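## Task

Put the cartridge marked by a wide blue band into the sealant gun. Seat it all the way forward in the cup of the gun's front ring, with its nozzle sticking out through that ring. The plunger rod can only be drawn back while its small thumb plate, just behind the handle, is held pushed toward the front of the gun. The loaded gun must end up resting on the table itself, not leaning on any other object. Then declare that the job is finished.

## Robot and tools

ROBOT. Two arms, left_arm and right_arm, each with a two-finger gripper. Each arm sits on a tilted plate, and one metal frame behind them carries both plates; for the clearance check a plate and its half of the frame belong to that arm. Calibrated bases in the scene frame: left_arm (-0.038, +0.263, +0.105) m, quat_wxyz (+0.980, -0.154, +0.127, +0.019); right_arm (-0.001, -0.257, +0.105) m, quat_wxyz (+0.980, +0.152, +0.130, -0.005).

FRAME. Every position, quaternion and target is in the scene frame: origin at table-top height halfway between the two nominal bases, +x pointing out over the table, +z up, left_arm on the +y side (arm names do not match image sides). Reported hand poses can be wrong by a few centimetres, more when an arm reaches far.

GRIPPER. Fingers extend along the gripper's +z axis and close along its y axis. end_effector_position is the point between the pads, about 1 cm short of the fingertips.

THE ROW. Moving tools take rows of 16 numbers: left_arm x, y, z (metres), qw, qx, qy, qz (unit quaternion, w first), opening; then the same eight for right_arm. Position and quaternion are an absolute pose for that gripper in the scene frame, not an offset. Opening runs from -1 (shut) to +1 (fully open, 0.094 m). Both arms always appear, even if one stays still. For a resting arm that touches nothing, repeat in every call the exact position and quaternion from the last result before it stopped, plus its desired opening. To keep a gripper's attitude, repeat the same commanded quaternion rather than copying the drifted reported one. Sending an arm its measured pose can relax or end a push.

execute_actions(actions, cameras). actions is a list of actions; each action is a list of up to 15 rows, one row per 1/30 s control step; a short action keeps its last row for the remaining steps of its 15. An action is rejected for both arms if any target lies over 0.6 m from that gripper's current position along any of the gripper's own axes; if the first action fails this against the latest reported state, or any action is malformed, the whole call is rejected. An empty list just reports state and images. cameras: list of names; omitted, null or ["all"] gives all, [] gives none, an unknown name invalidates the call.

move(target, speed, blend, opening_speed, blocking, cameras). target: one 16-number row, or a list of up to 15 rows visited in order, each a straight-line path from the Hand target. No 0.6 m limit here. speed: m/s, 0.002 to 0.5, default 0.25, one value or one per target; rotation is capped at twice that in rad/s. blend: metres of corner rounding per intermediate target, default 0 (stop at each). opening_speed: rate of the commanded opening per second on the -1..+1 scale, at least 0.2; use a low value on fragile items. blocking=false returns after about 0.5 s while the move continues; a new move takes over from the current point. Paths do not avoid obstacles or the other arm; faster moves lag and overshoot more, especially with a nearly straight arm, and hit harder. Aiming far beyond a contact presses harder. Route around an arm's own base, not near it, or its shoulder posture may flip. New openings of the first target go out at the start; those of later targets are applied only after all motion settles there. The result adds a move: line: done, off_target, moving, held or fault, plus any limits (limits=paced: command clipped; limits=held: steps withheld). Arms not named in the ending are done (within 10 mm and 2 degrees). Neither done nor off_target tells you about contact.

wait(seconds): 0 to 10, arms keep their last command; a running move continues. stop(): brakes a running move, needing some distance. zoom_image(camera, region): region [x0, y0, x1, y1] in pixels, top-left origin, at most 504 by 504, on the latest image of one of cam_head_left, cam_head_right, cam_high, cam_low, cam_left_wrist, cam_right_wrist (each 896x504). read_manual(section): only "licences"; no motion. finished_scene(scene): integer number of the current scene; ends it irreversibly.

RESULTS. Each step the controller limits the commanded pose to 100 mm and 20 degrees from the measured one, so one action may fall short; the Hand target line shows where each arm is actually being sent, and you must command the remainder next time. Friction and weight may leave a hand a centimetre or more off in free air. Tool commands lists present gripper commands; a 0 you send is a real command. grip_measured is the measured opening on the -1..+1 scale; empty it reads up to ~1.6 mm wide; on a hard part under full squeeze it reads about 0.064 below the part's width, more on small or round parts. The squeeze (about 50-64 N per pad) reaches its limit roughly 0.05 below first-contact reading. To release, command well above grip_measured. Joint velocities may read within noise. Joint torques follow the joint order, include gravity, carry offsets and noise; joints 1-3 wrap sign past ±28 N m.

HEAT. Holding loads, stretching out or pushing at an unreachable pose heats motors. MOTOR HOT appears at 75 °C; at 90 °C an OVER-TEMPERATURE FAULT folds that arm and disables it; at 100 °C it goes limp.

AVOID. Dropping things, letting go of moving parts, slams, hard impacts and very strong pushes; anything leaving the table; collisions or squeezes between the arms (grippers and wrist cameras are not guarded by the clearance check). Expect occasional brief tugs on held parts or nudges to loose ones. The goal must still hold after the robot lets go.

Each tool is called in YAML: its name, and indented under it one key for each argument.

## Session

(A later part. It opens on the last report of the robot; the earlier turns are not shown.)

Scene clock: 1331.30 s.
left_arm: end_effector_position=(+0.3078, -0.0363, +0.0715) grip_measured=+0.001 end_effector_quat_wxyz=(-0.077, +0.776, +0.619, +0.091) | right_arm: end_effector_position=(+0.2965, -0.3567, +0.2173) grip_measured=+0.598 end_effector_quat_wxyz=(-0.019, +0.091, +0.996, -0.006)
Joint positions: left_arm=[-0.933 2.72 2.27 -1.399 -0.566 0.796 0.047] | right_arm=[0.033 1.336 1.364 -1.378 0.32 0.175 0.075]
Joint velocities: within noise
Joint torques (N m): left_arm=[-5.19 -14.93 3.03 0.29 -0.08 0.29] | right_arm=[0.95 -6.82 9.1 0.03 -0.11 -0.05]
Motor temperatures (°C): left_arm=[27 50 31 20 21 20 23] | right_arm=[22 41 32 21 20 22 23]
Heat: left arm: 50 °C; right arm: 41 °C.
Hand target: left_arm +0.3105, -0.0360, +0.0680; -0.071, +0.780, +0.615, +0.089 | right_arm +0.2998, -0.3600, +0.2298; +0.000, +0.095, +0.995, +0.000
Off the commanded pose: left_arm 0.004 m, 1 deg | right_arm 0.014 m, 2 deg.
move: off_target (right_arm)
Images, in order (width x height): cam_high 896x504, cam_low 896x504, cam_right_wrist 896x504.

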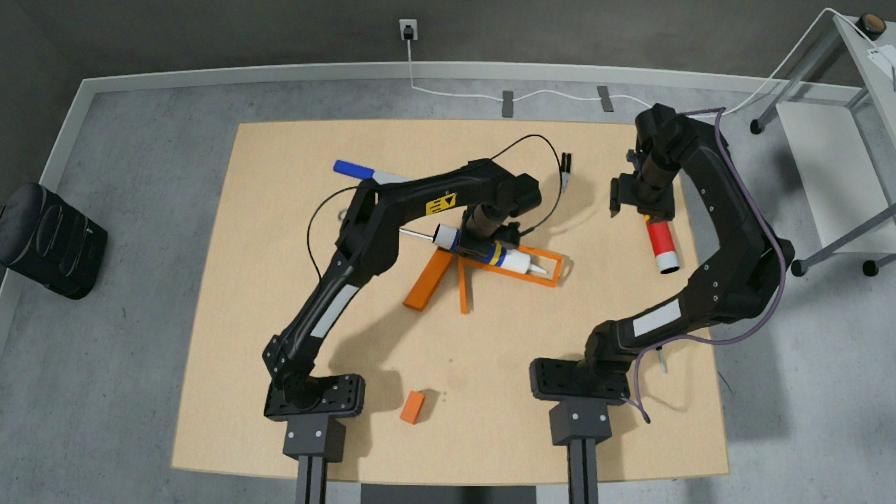

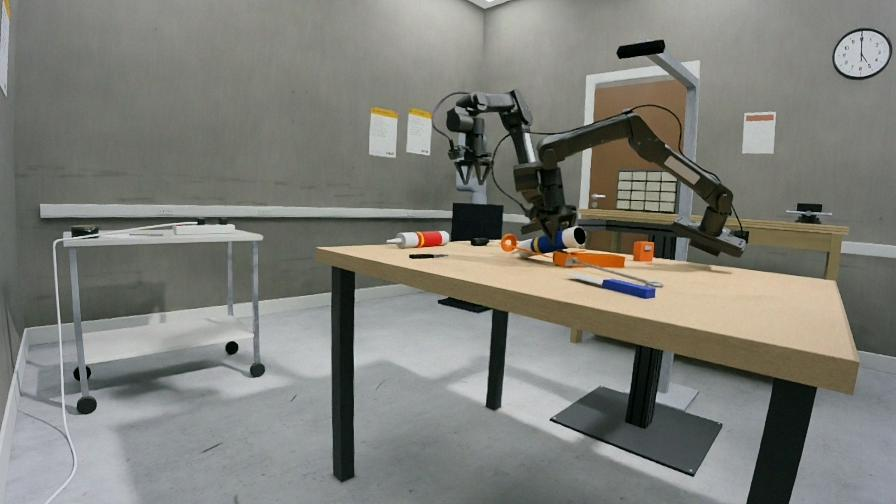

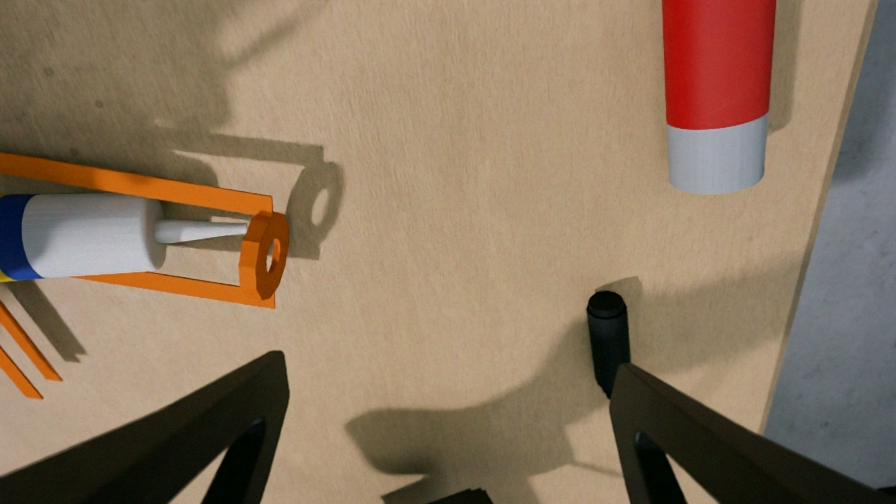

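move:
  target:
    - [0.3105, -0.036, 0.085, -0.0701, 0.7803, 0.6151, 0.0889, -0.3, 0.30, -0.36, 0.23, 0, 0.095, 0.9955, 0, 0.6]
  speed: 0.05
  cameras: ["cam_left_wrist","cam_right_wrist","cam_low","cam_head_right"]

zoom_image:
  camera: "cam_low"
  region: [480, 200, 620, 280]

Scene clock: 1352.47 s.
left_arm: end_effector_position=(+0.3074, -0.0355, +0.0721) grip_measured=+0.001 end_effector_quat_wxyz=(-0.078, +0.777, +0.618, +0.091) | right_arm: end_effector_position=(+0.2965, -0.3567, +0.2173) grip_measured=+0.598 end_effector_quat_wxyz=(-0.019, +0.091, +0.996, -0.006)
Joint positions: left_arm=[-0.933 2.719 2.269 -1.403 -0.566 0.797 0.047] | right_arm=[0.033 1.336 1.364 -1.378 0.32 0.175 0.075]
Joint velocities: within noise
Joint torques (N m): left_arm=[-6.34 -15.9 5.98 -0.21 -0.05 0.14] | right_arm=[0.95 -6.82 9.07 0.03 -0.11 -0.05]
Motor temperatures (°C): left_arm=[26 51 28 20 21 20 23] | right_arm=[22 41 32 21 20 22 22]
Heat: left arm: 51 °C; right arm: 41 °C.
Hand target: left_arm +0.3104, -0.0359, +0.0847; -0.070, +0.780, +0.615, +0.089 | right_arm +0.2998, -0.3600, +0.2298; +0.000, +0.095, +0.995, +0.000
Off the commanded pose: left_arm 0.013 m, 1 deg | right_arm 0.014 m, 2 deg.
move: off_target (left_arm, right_arm)
Images, in order (width x height): cam_head_right 896x504, cam_low 896x504, cam_left_wrist 896x504, cam_right_wrist 896x504.

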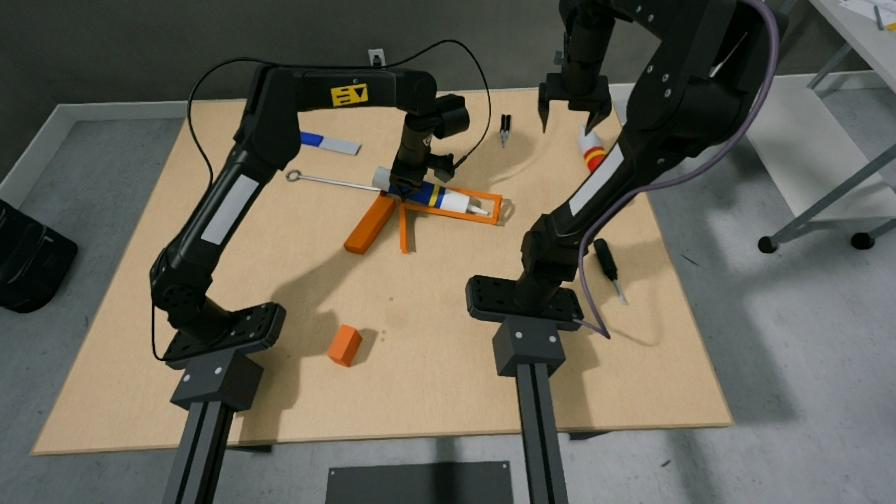

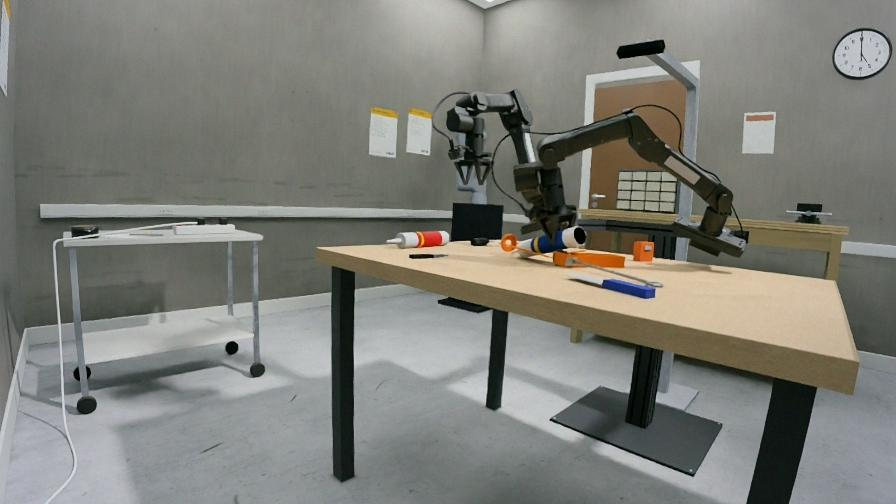

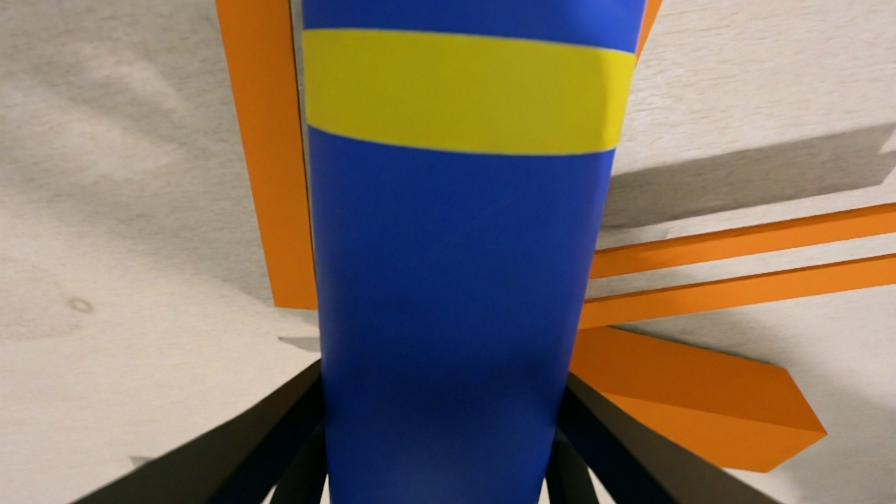

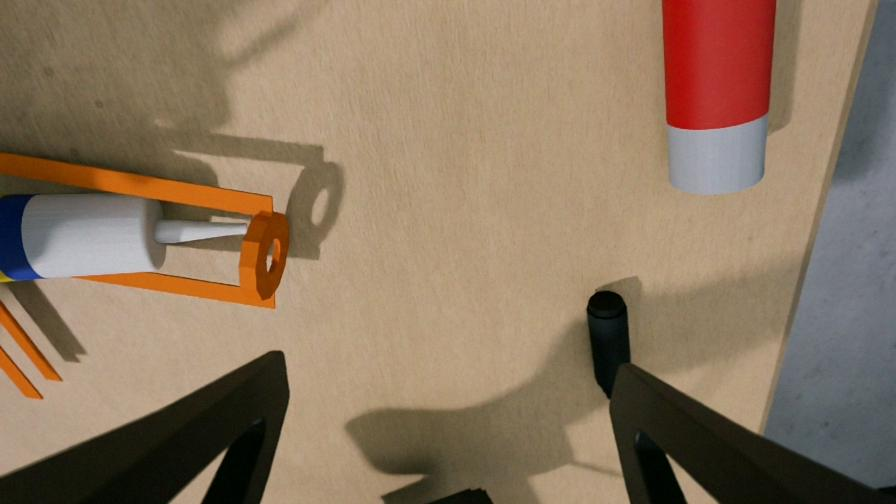

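Scaled by 3.600 from the camera's 896x504 image, which has a finer 1280x720 frame.

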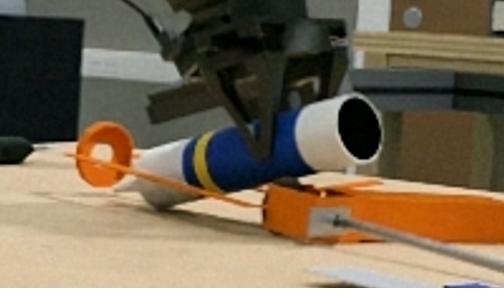

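move:
  target:
    - [0.322, -0.029, 0.125, -0.0661, 0.8064, 0.5805, 0.0919, -0.3, 0.30, -0.36, 0.23, 0, 0.095, 0.9955, 0, 0.6]
    - [0.320, -0.033, 0.088, -0.0661, 0.8064, 0.5805, 0.0919, -0.3, 0.30, -0.36, 0.23, 0, 0.095, 0.9955, 0, 0.6]
  speed: 0.08
  cameras: ["cam_left_wrist","cam_right_wrist","cam_low"]

zoom_image:
  camera: "cam_low"
  region: [480, 200, 620, 280]

zoom_image:
  camera: "cam_right_wrist"
  region: [0, 120, 340, 320]

Scene clock: 1378.53 s.
left_arm: end_effector_position=(+0.3150, -0.0343, +0.0770) grip_measured=+0.001 end_effector_quat_wxyz=(-0.077, +0.804, +0.584, +0.088) | right_arm: end_effector_position=(+0.2965, -0.3567, +0.2173) grip_measured=+0.598 end_effector_quat_wxyz=(-0.019, +0.091, +0.996, -0.006)
Joint positions: left_arm=[-0.925 2.718 2.298 -1.415 -0.569 0.9 0.047] | right_arm=[0.033 1.336 1.364 -1.378 0.32 0.175 0.075]
Joint velocities: within noise
Joint torques (N m): left_arm=[-6.19 -16.54 4.46 -0.01 -0.17 0.17] | right_arm=[0.95 -6.82 9.1 0.03 -0.11 -0.05]
Motor temperatures (°C): left_arm=[26 58 28 20 21 20 23] | right_arm=[22 41 32 21 20 22 22]
Heat: left arm: 58 °C; right arm: 41 °C.
Hand target: left_arm +0.3199, -0.0330, +0.0880; -0.066, +0.806, +0.581, +0.092 | right_arm +0.2998, -0.3600, +0.2298; +0.000, +0.095, +0.995, +0.000
Off the commanded pose: left_arm 0.012 m, 1 deg | right_arm 0.014 m, 2 deg.
move: off_target (left_arm, right_arm)
Images, in order (width x height): cam_low 896x504, cam_left_wrist 896x504, cam_right_wrist 896x504.

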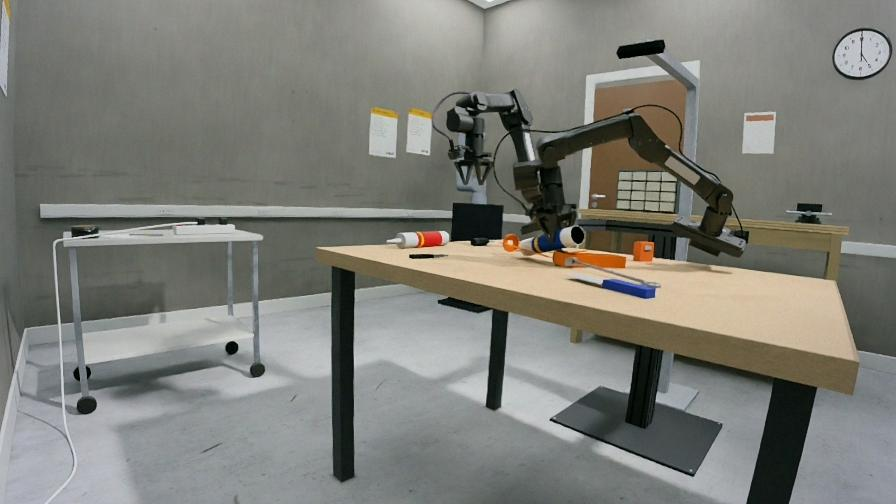

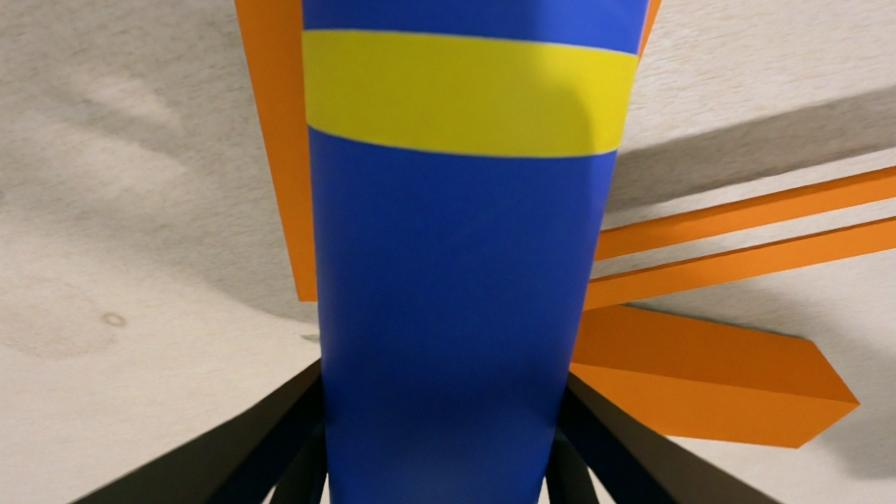

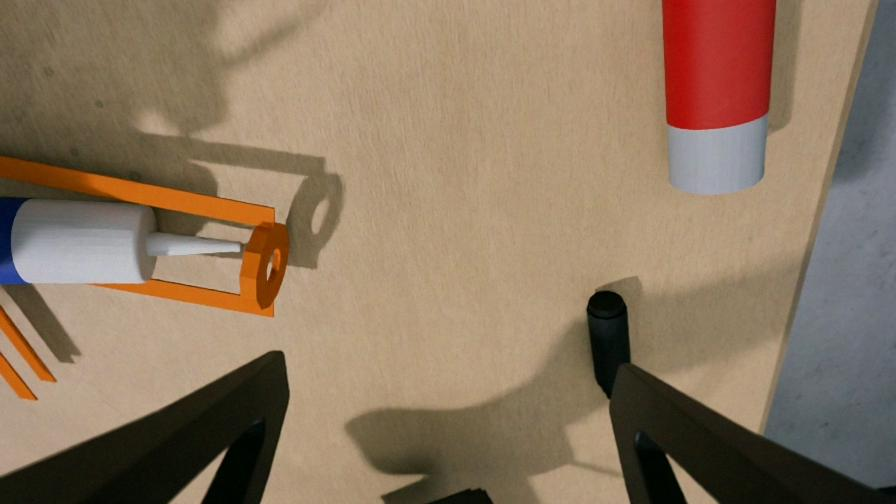

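Scaled by 3.600 from the camera's 896x504 image, which has a finer 1280x720 frame.

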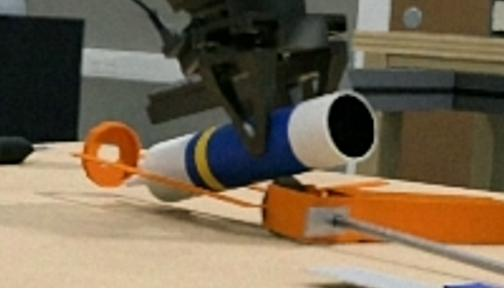

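Scaled by 1.482 from the camera's 896x504 image, which has a finer 1280x720 frame.

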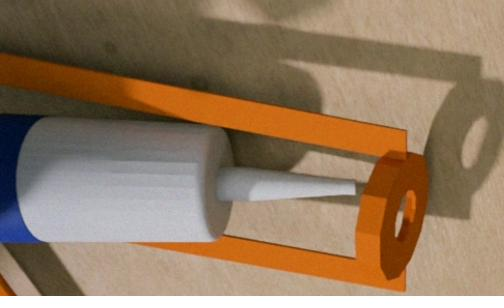

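move:
  target:
    - [0.325, -0.031, 0.125, -0.0649, 0.8139, 0.5699, 0.0927, -0.3, 0.30, -0.36, 0.23, 0, 0.095, 0.9955, 0, 0.6]
    - [0.323, -0.034, 0.099, -0.0649, 0.8139, 0.5699, 0.0927, -0.3, 0.30, -0.36, 0.23, 0, 0.095, 0.9955, 0, 0.6]
  speed: 0.08
  cameras: ["cam_left_wrist","cam_right_wrist","cam_low"]

zoom_image:
  camera: "cam_low"
  region: [480, 200, 620, 280]

zoom_image:
  camera: "cam_right_wrist"
  region: [0, 120, 340, 320]

Scene clock: 1421.73 s.
left_arm: end_effector_position=(+0.3214, -0.0337, +0.0897) grip_measured=+0.001 end_effector_quat_wxyz=(-0.073, +0.810, +0.576, +0.087) | right_arm: end_effector_position=(+0.2965, -0.3567, +0.2173) grip_measured=+0.598 end_effector_quat_wxyz=(-0.019, +0.091, +0.996, -0.006)
Joint positions: left_arm=[-0.925 2.718 2.354 -1.46 -0.57 0.925 0.047] | right_arm=[0.033 1.336 1.364 -1.378 0.32 0.175 0.075]
Joint velocities: within noise
Joint torques (N m): left_arm=[-6.75 -15.86 4.6 -0.03 -0.17 0.14] | right_arm=[0.95 -6.82 9.09 0.03 -0.11 -0.04]
Motor temperatures (°C): left_arm=[26 63 27 20 21 20 23] | right_arm=[22 41 32 21 20 22 22]
Heat: left arm: 63 °C; right arm: 41 °C.
Hand target: left_arm +0.3229, -0.0340, +0.0990; -0.065, +0.814, +0.570, +0.093 | right_arm +0.2998, -0.3600, +0.2298; +0.000, +0.095, +0.995, +0.000
Off the commanded pose: left_arm 0.009 m, 1 deg | right_arm 0.014 m, 2 deg.
move: off_target (right_arm)
Images, in order (width x height): cam_low 896x504, cam_left_wrist 896x504, cam_right_wrist 896x504.

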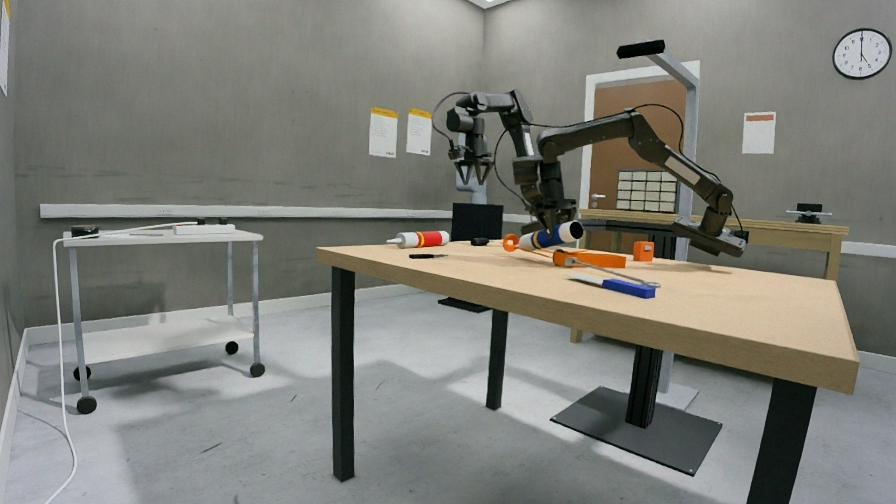

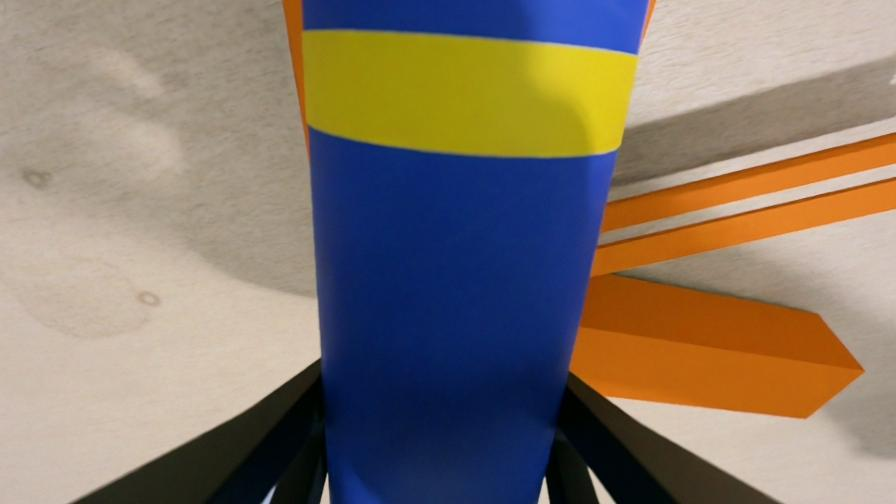

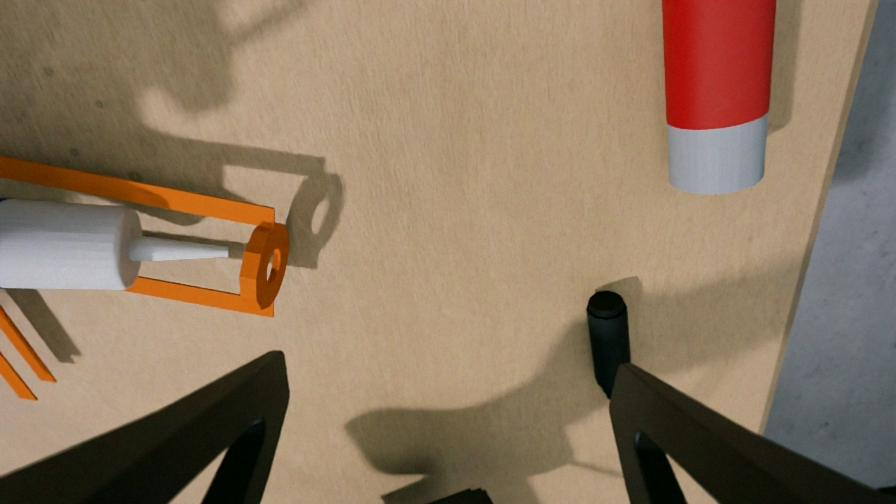

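Scaled by 3.600 from the camera's 896x504 image, which has a finer 1280x720 frame.

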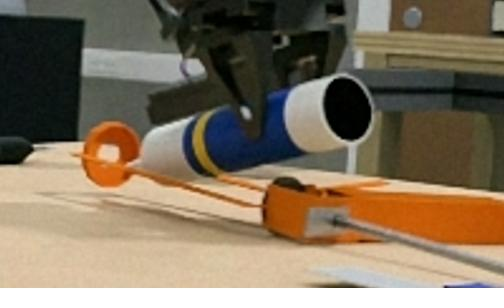

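Scaled by 1.482 from the camera's 896x504 image, which has a finer 1280x720 frame.

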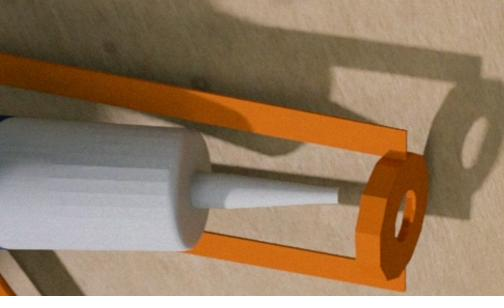

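move:
  target:
    - [0.3125, -0.063, 0.0985, -0.0549, 0.8154, 0.571, 0.0785, -0.3, 0.30, -0.36, 0.23, 0, 0.095, 0.9955, 0, 0.6]
  speed: 0.06
  cameras: ["cam_left_wrist","cam_right_wrist","cam_low"]

zoom_image:
  camera: "cam_low"
  region: [480, 200, 620, 280]

zoom_image:
  camera: "cam_right_wrist"
  region: [0, 120, 340, 320]

Scene clock: 1439.07 s.
left_arm: end_effector_position=(+0.3207, -0.0486, +0.0880) grip_measured=+0.001 end_effector_quat_wxyz=(-0.065, +0.810, +0.577, +0.080) | right_arm: end_effector_position=(+0.2965, -0.3567, +0.2173) grip_measured=+0.598 end_effector_quat_wxyz=(-0.019, +0.091, +0.996, -0.006)
Joint positions: left_arm=[-0.937 2.784 2.469 -1.498 -0.552 0.92 0.047] | right_arm=[0.033 1.336 1.364 -1.378 0.32 0.175 0.075]
Joint velocities: within noise
Joint torques (N m): left_arm=[-9.33 -13.31 8.47 -0.18 0.02 -0.13] | right_arm=[0.95 -6.83 9.07 0.03 -0.11 -0.05]
Motor temperatures (°C): left_arm=[27 61 28 20 21 20 23] | right_arm=[22 41 32 21 20 22 22]
Heat: left arm: 61 °C; right arm: 41 °C.
Hand target: left_arm +0.3121, -0.0624, +0.0984; -0.054, +0.816, +0.571, +0.078 | right_arm +0.2998, -0.3600, +0.2298; +0.000, +0.095, +0.995, +0.000
Off the commanded pose: left_arm 0.020 m, 1 deg | right_arm 0.014 m, 2 deg.
move: off_target (left_arm, right_arm)
Images, in order (width x height): cam_low 896x504, cam_left_wrist 896x504, cam_right_wrist 896x504.

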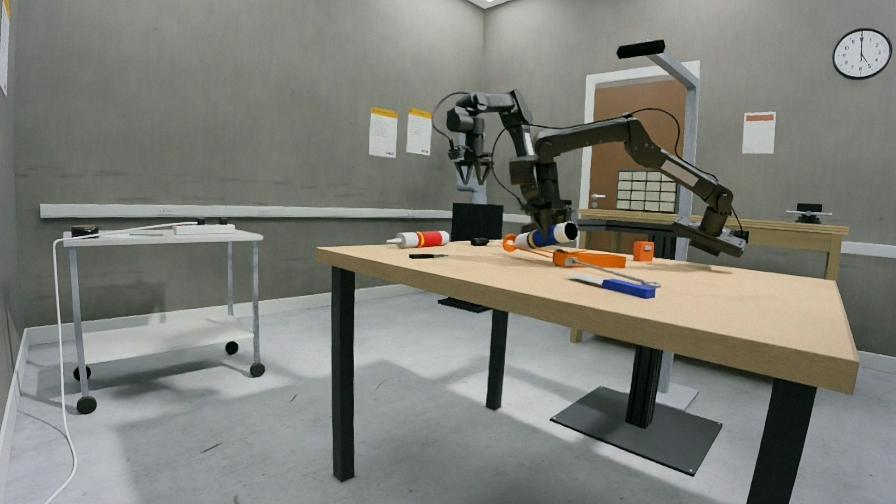

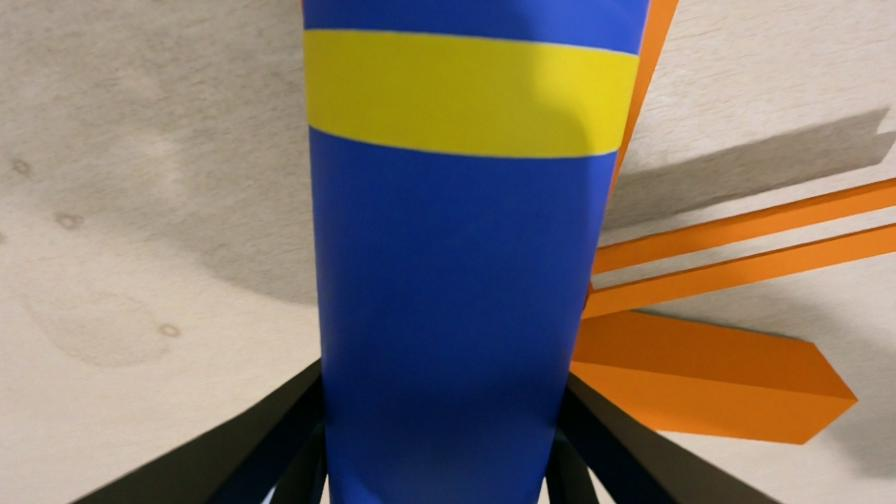

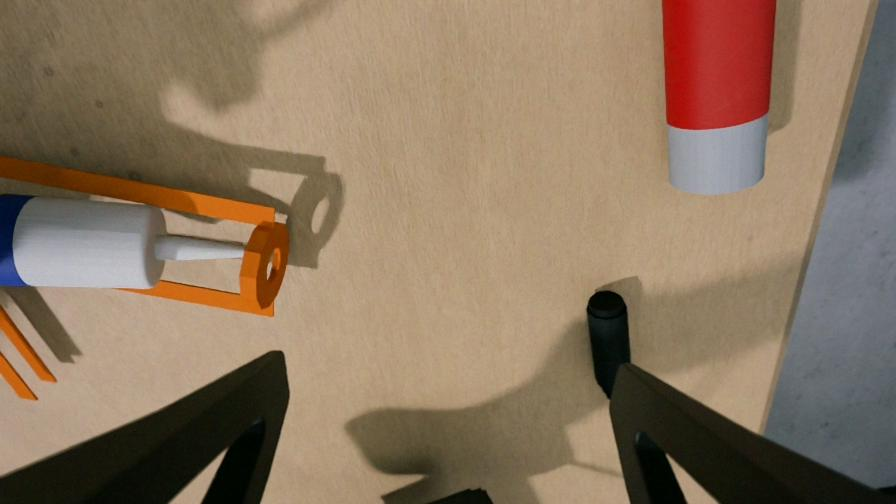

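Scaled by 3.600 from the camera's 896x504 image, which has a finer 1280x720 frame.

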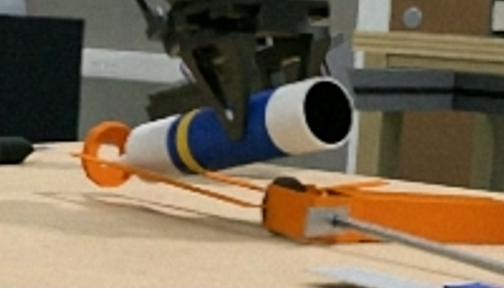

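Scaled by 1.482 from the camera's 896x504 image, which has a finer 1280x720 frame.

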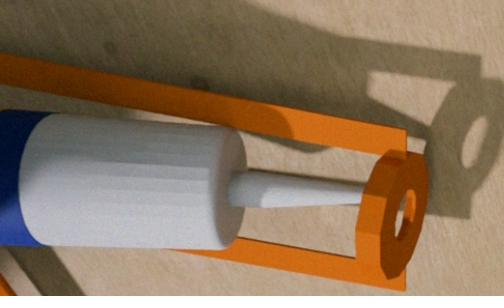

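move:
  target:
    - [0.305, -0.074, 0.0975, -0.0549, 0.8154, 0.571, 0.0785, -0.3, 0.30, -0.36, 0.23, 0, 0.095, 0.9955, 0, 0.6]
  speed: 0.06
  cameras: ["cam_left_wrist","cam_right_wrist","cam_low"]

zoom_image:
  camera: "cam_low"
  region: [480, 200, 620, 280]

zoom_image:
  camera: "cam_right_wrist"
  region: [0, 120, 340, 320]

Scene clock: 1446.57 s.
left_arm: end_effector_position=(+0.3142, -0.0600, +0.0874) grip_measured=+0.001 end_effector_quat_wxyz=(-0.065, +0.810, +0.577, +0.080) | right_arm: end_effector_position=(+0.2965, -0.3567, +0.2173) grip_measured=+0.598 end_effector_quat_wxyz=(-0.019, +0.091, +0.996, -0.006)
Joint positions: left_arm=[-0.959 2.839 2.555 -1.54 -0.547 0.895 0.047] | right_arm=[0.033 1.336 1.364 -1.378 0.32 0.175 0.075]
Joint velocities: within noise
Joint torques (N m): left_arm=[-9.35 -13.41 8.49 -0.22 0.03 -0.11] | right_arm=[0.95 -6.83 9.1 0.03 -0.1 -0.05]
Motor temperatures (°C): left_arm=[27 58 28 20 21 20 23] | right_arm=[22 41 32 21 20 22 22]
Heat: left arm: 58 °C; right arm: 41 °C.
Hand target: left_arm +0.3047, -0.0734, +0.0973; -0.053, +0.816, +0.571, +0.078 | right_arm +0.2998, -0.3600, +0.2298; +0.000, +0.095, +0.995, +0.000
Off the commanded pose: left_arm 0.020 m, 1 deg | right_arm 0.014 m, 2 deg.
move: off_target (left_arm, right_arm)
Images, in order (width x height): cam_low 896x504, cam_left_wrist 896x504, cam_right_wrist 896x504.

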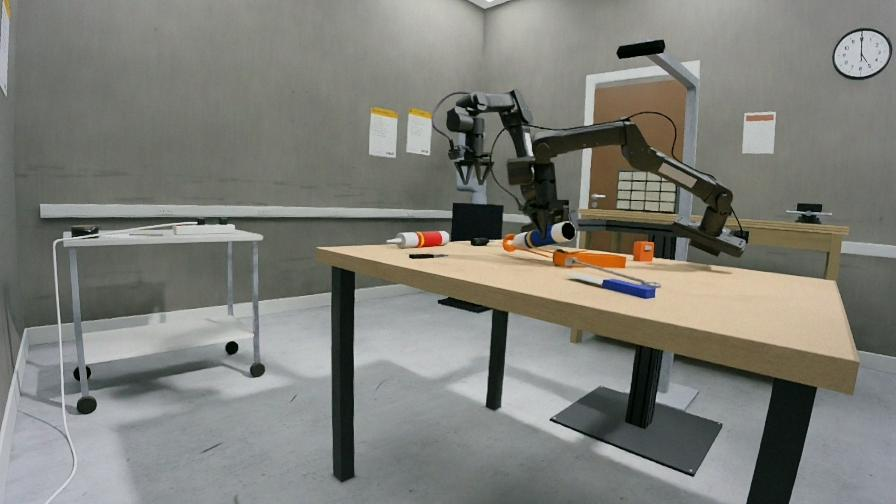

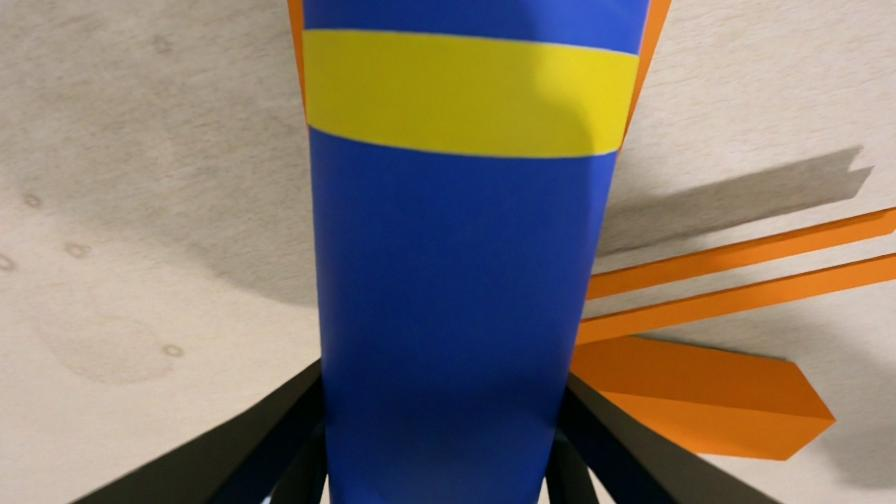

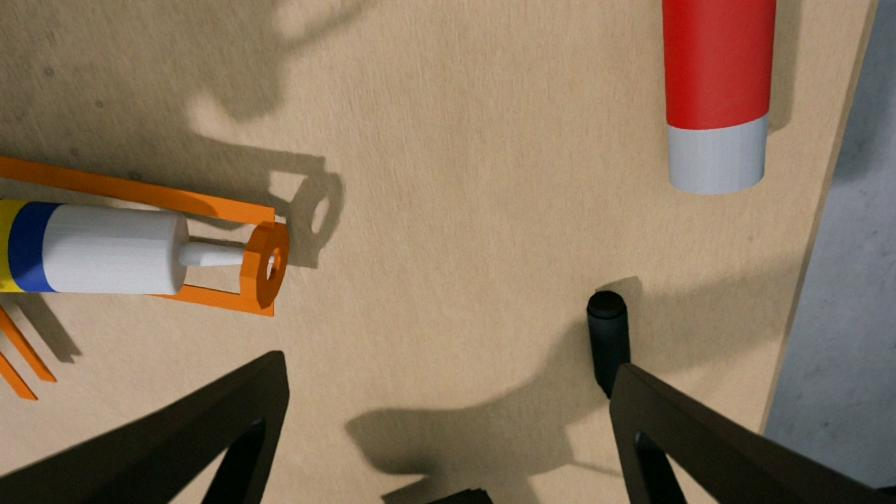

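Scaled by 3.600 from the camera's 896x504 image, which has a finer 1280x720 frame.

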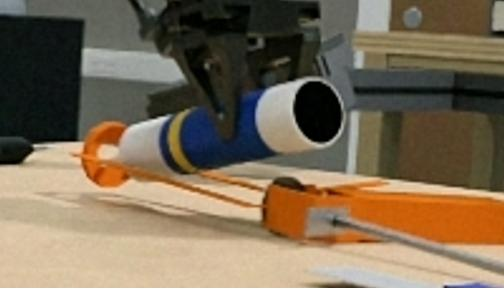

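Scaled by 1.482 from the camera's 896x504 image, which has a finer 1280x720 frame.

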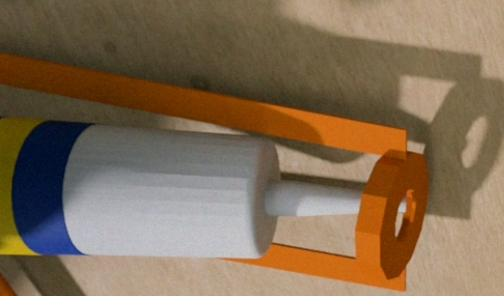

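move:
  target:
    - [0.2965, -0.086, 0.089, -0.0549, 0.8154, 0.571, 0.0785, -0.3, 0.30, -0.36, 0.23, 0, 0.095, 0.9955, 0, 0.6]
  speed: 0.05
  cameras: ["cam_left_wrist","cam_right_wrist","cam_low"]

zoom_image:
  camera: "cam_low"
  region: [480, 200, 620, 280]

zoom_image:
  camera: "cam_right_wrist"
  region: [0, 120, 340, 320]

Scene clock: 1459.50 s.
left_arm: end_effector_position=(+0.3084, -0.0646, +0.0794) grip_measured=+0.001 end_effector_quat_wxyz=(-0.073, +0.809, +0.577, +0.082) | right_arm: end_effector_position=(+0.2965, -0.3567, +0.2173) grip_measured=+0.598 end_effector_quat_wxyz=(-0.019, +0.091, +0.996, -0.006)
Joint positions: left_arm=[-0.967 2.895 2.62 -1.575 -0.548 0.875 0.047] | right_arm=[0.033 1.336 1.364 -1.378 0.32 0.175 0.075]
Joint velocities: within noise
Joint torques (N m): left_arm=[-10.37 -13.33 8.42 -0.07 0.08 -0.1] | right_arm=[0.95 -6.82 9.09 0.03 -0.1 -0.05]
Motor temperatures (°C): left_arm=[28 52 29 20 21 20 23] | right_arm=[22 41 32 21 20 22 22]
Heat: left arm: 52 °C; right arm: 41 °C.
Hand target: left_arm +0.2959, -0.0849, +0.0890; -0.054, +0.816, +0.571, +0.078 | right_arm +0.2998, -0.3600, +0.2298; +0.000, +0.095, +0.995, +0.000
Off the commanded pose: left_arm 0.026 m, 2 deg | right_arm 0.014 m, 2 deg.
move: off_target (left_arm, right_arm)
Images, in order (width x height): cam_low 896x504, cam_left_wrist 896x504, cam_right_wrist 896x504.

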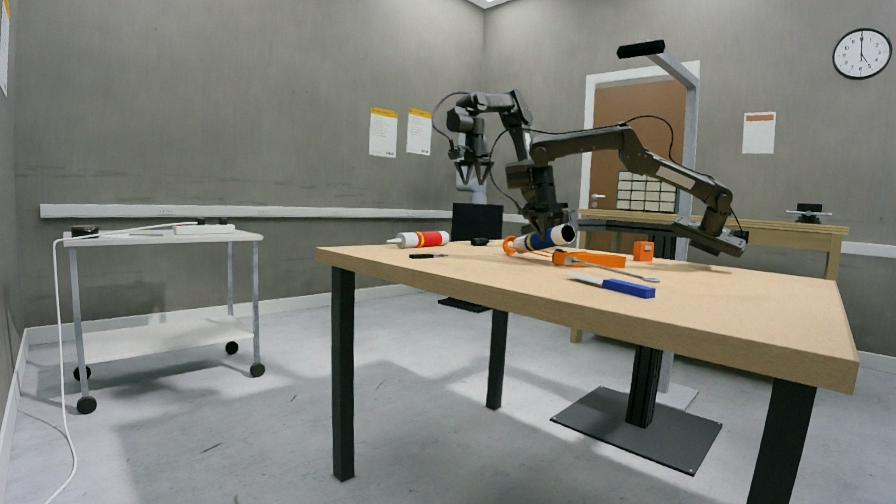

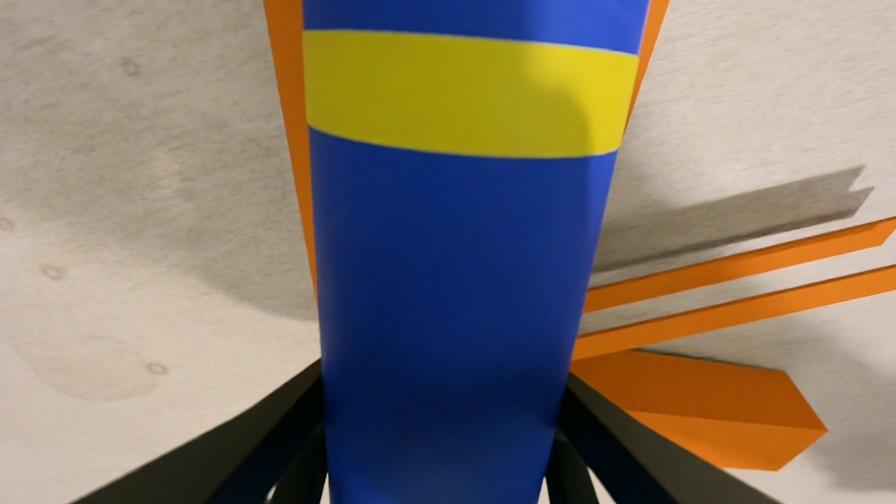

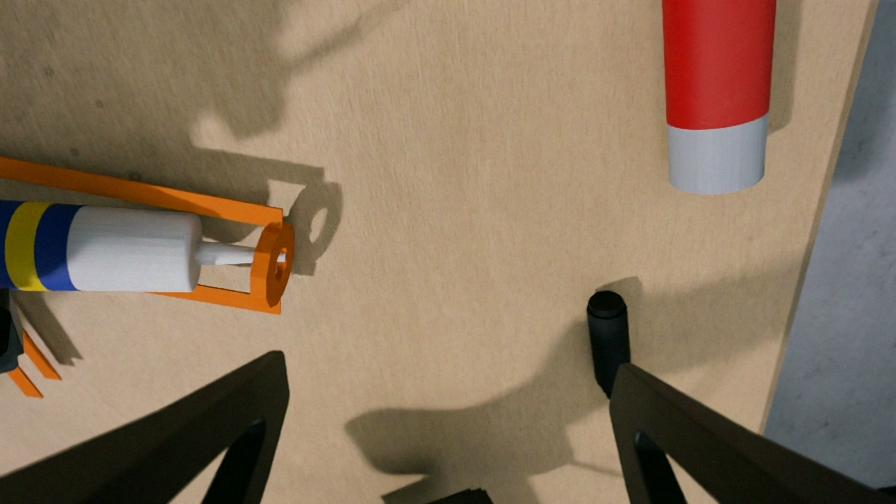

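Scaled by 3.600 from the camera's 896x504 image, which has a finer 1280x720 frame.

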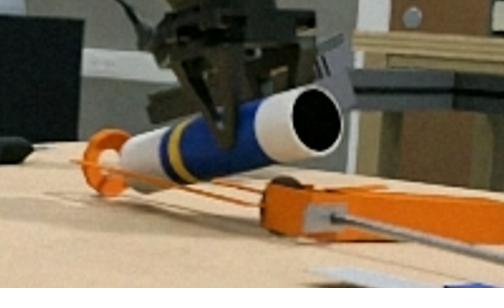

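Scaled by 1.482 from the camera's 896x504 image, which has a finer 1280x720 frame.

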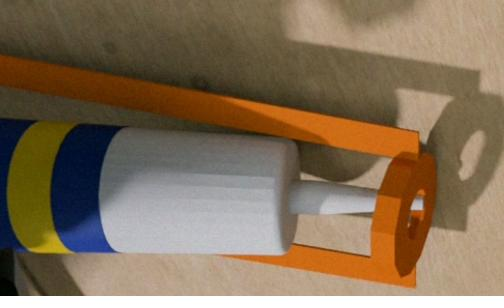

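move:
  target:
    - [0.2995, -0.078, 0.105, -0.0549, 0.8154, 0.571, 0.0785, -0.3, 0.30, -0.36, 0.23, 0, 0.095, 0.9955, 0, 0.6]
  speed: 0.05
  cameras: ["cam_right_wrist","cam_low"]

zoom_image:
  camera: "cam_low"
  region: [480, 200, 620, 280]

zoom_image:
  camera: "cam_right_wrist"
  region: [0, 120, 340, 320]

Scene clock: 1470.13 s.
left_arm: end_effector_position=(+0.3080, -0.0640, +0.0794) grip_measured=+0.001 end_effector_quat_wxyz=(-0.075, +0.809, +0.577, +0.082) | right_arm: end_effector_position=(+0.2965, -0.3567, +0.2173) grip_measured=+0.598 end_effector_quat_wxyz=(-0.019, +0.091, +0.996, -0.006)
Joint positions: left_arm=[-0.967 2.895 2.62 -1.579 -0.548 0.874 0.047] | right_arm=[0.033 1.336 1.364 -1.378 0.32 0.175 0.075]
Joint velocities: within noise
Joint torques (N m): left_arm=[-10.22 -18 5.18 -0.11 0.07 -0.06] | right_arm=[0.95 -6.82 9.09 0.03 -0.1 -0.05]
Motor temperatures (°C): left_arm=[29 49 29 20 21 20 23] | right_arm=[22 41 32 21 20 22 22]
Heat: left arm: 49 °C; right arm: 41 °C.
Hand target: left_arm +0.2993, -0.0775, +0.1042; -0.051, +0.816, +0.571, +0.078 | right_arm +0.2998, -0.3600, +0.2298; +0.000, +0.095, +0.995, +0.000
Off the commanded pose: left_arm 0.030 m, 3 deg | right_arm 0.014 m, 2 deg.
joint sent to its limit (left arm) — joint 4 (wrist pitch), lower limit. The joint targets still meet the commanded pose.
move: off_target (left_arm, right_arm)
Images, in order (width x height): cam_low 896x504, cam_right_wrist 896x504.

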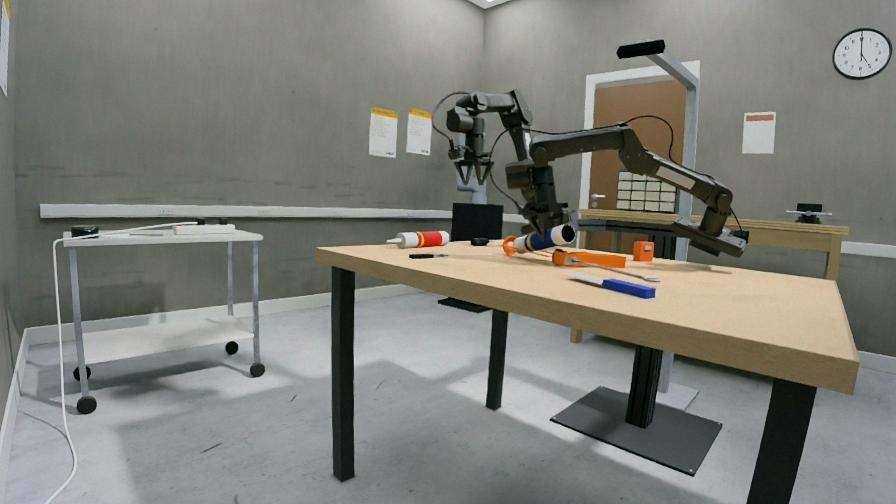

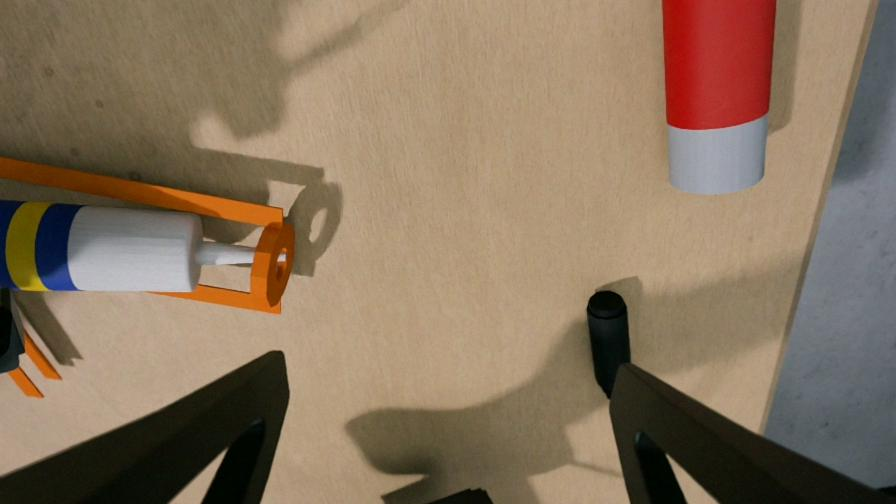

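Scaled by 3.600 from the camera's 896x504 image, which has a finer 1280x720 frame.

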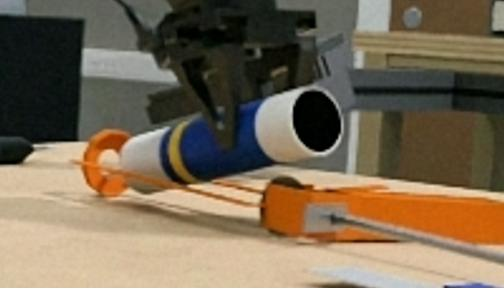

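Scaled by 1.482 from the camera's 896x504 image, which has a finer 1280x720 frame.

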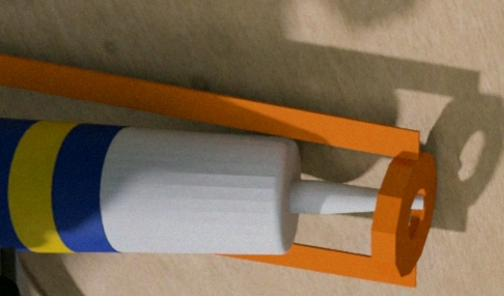

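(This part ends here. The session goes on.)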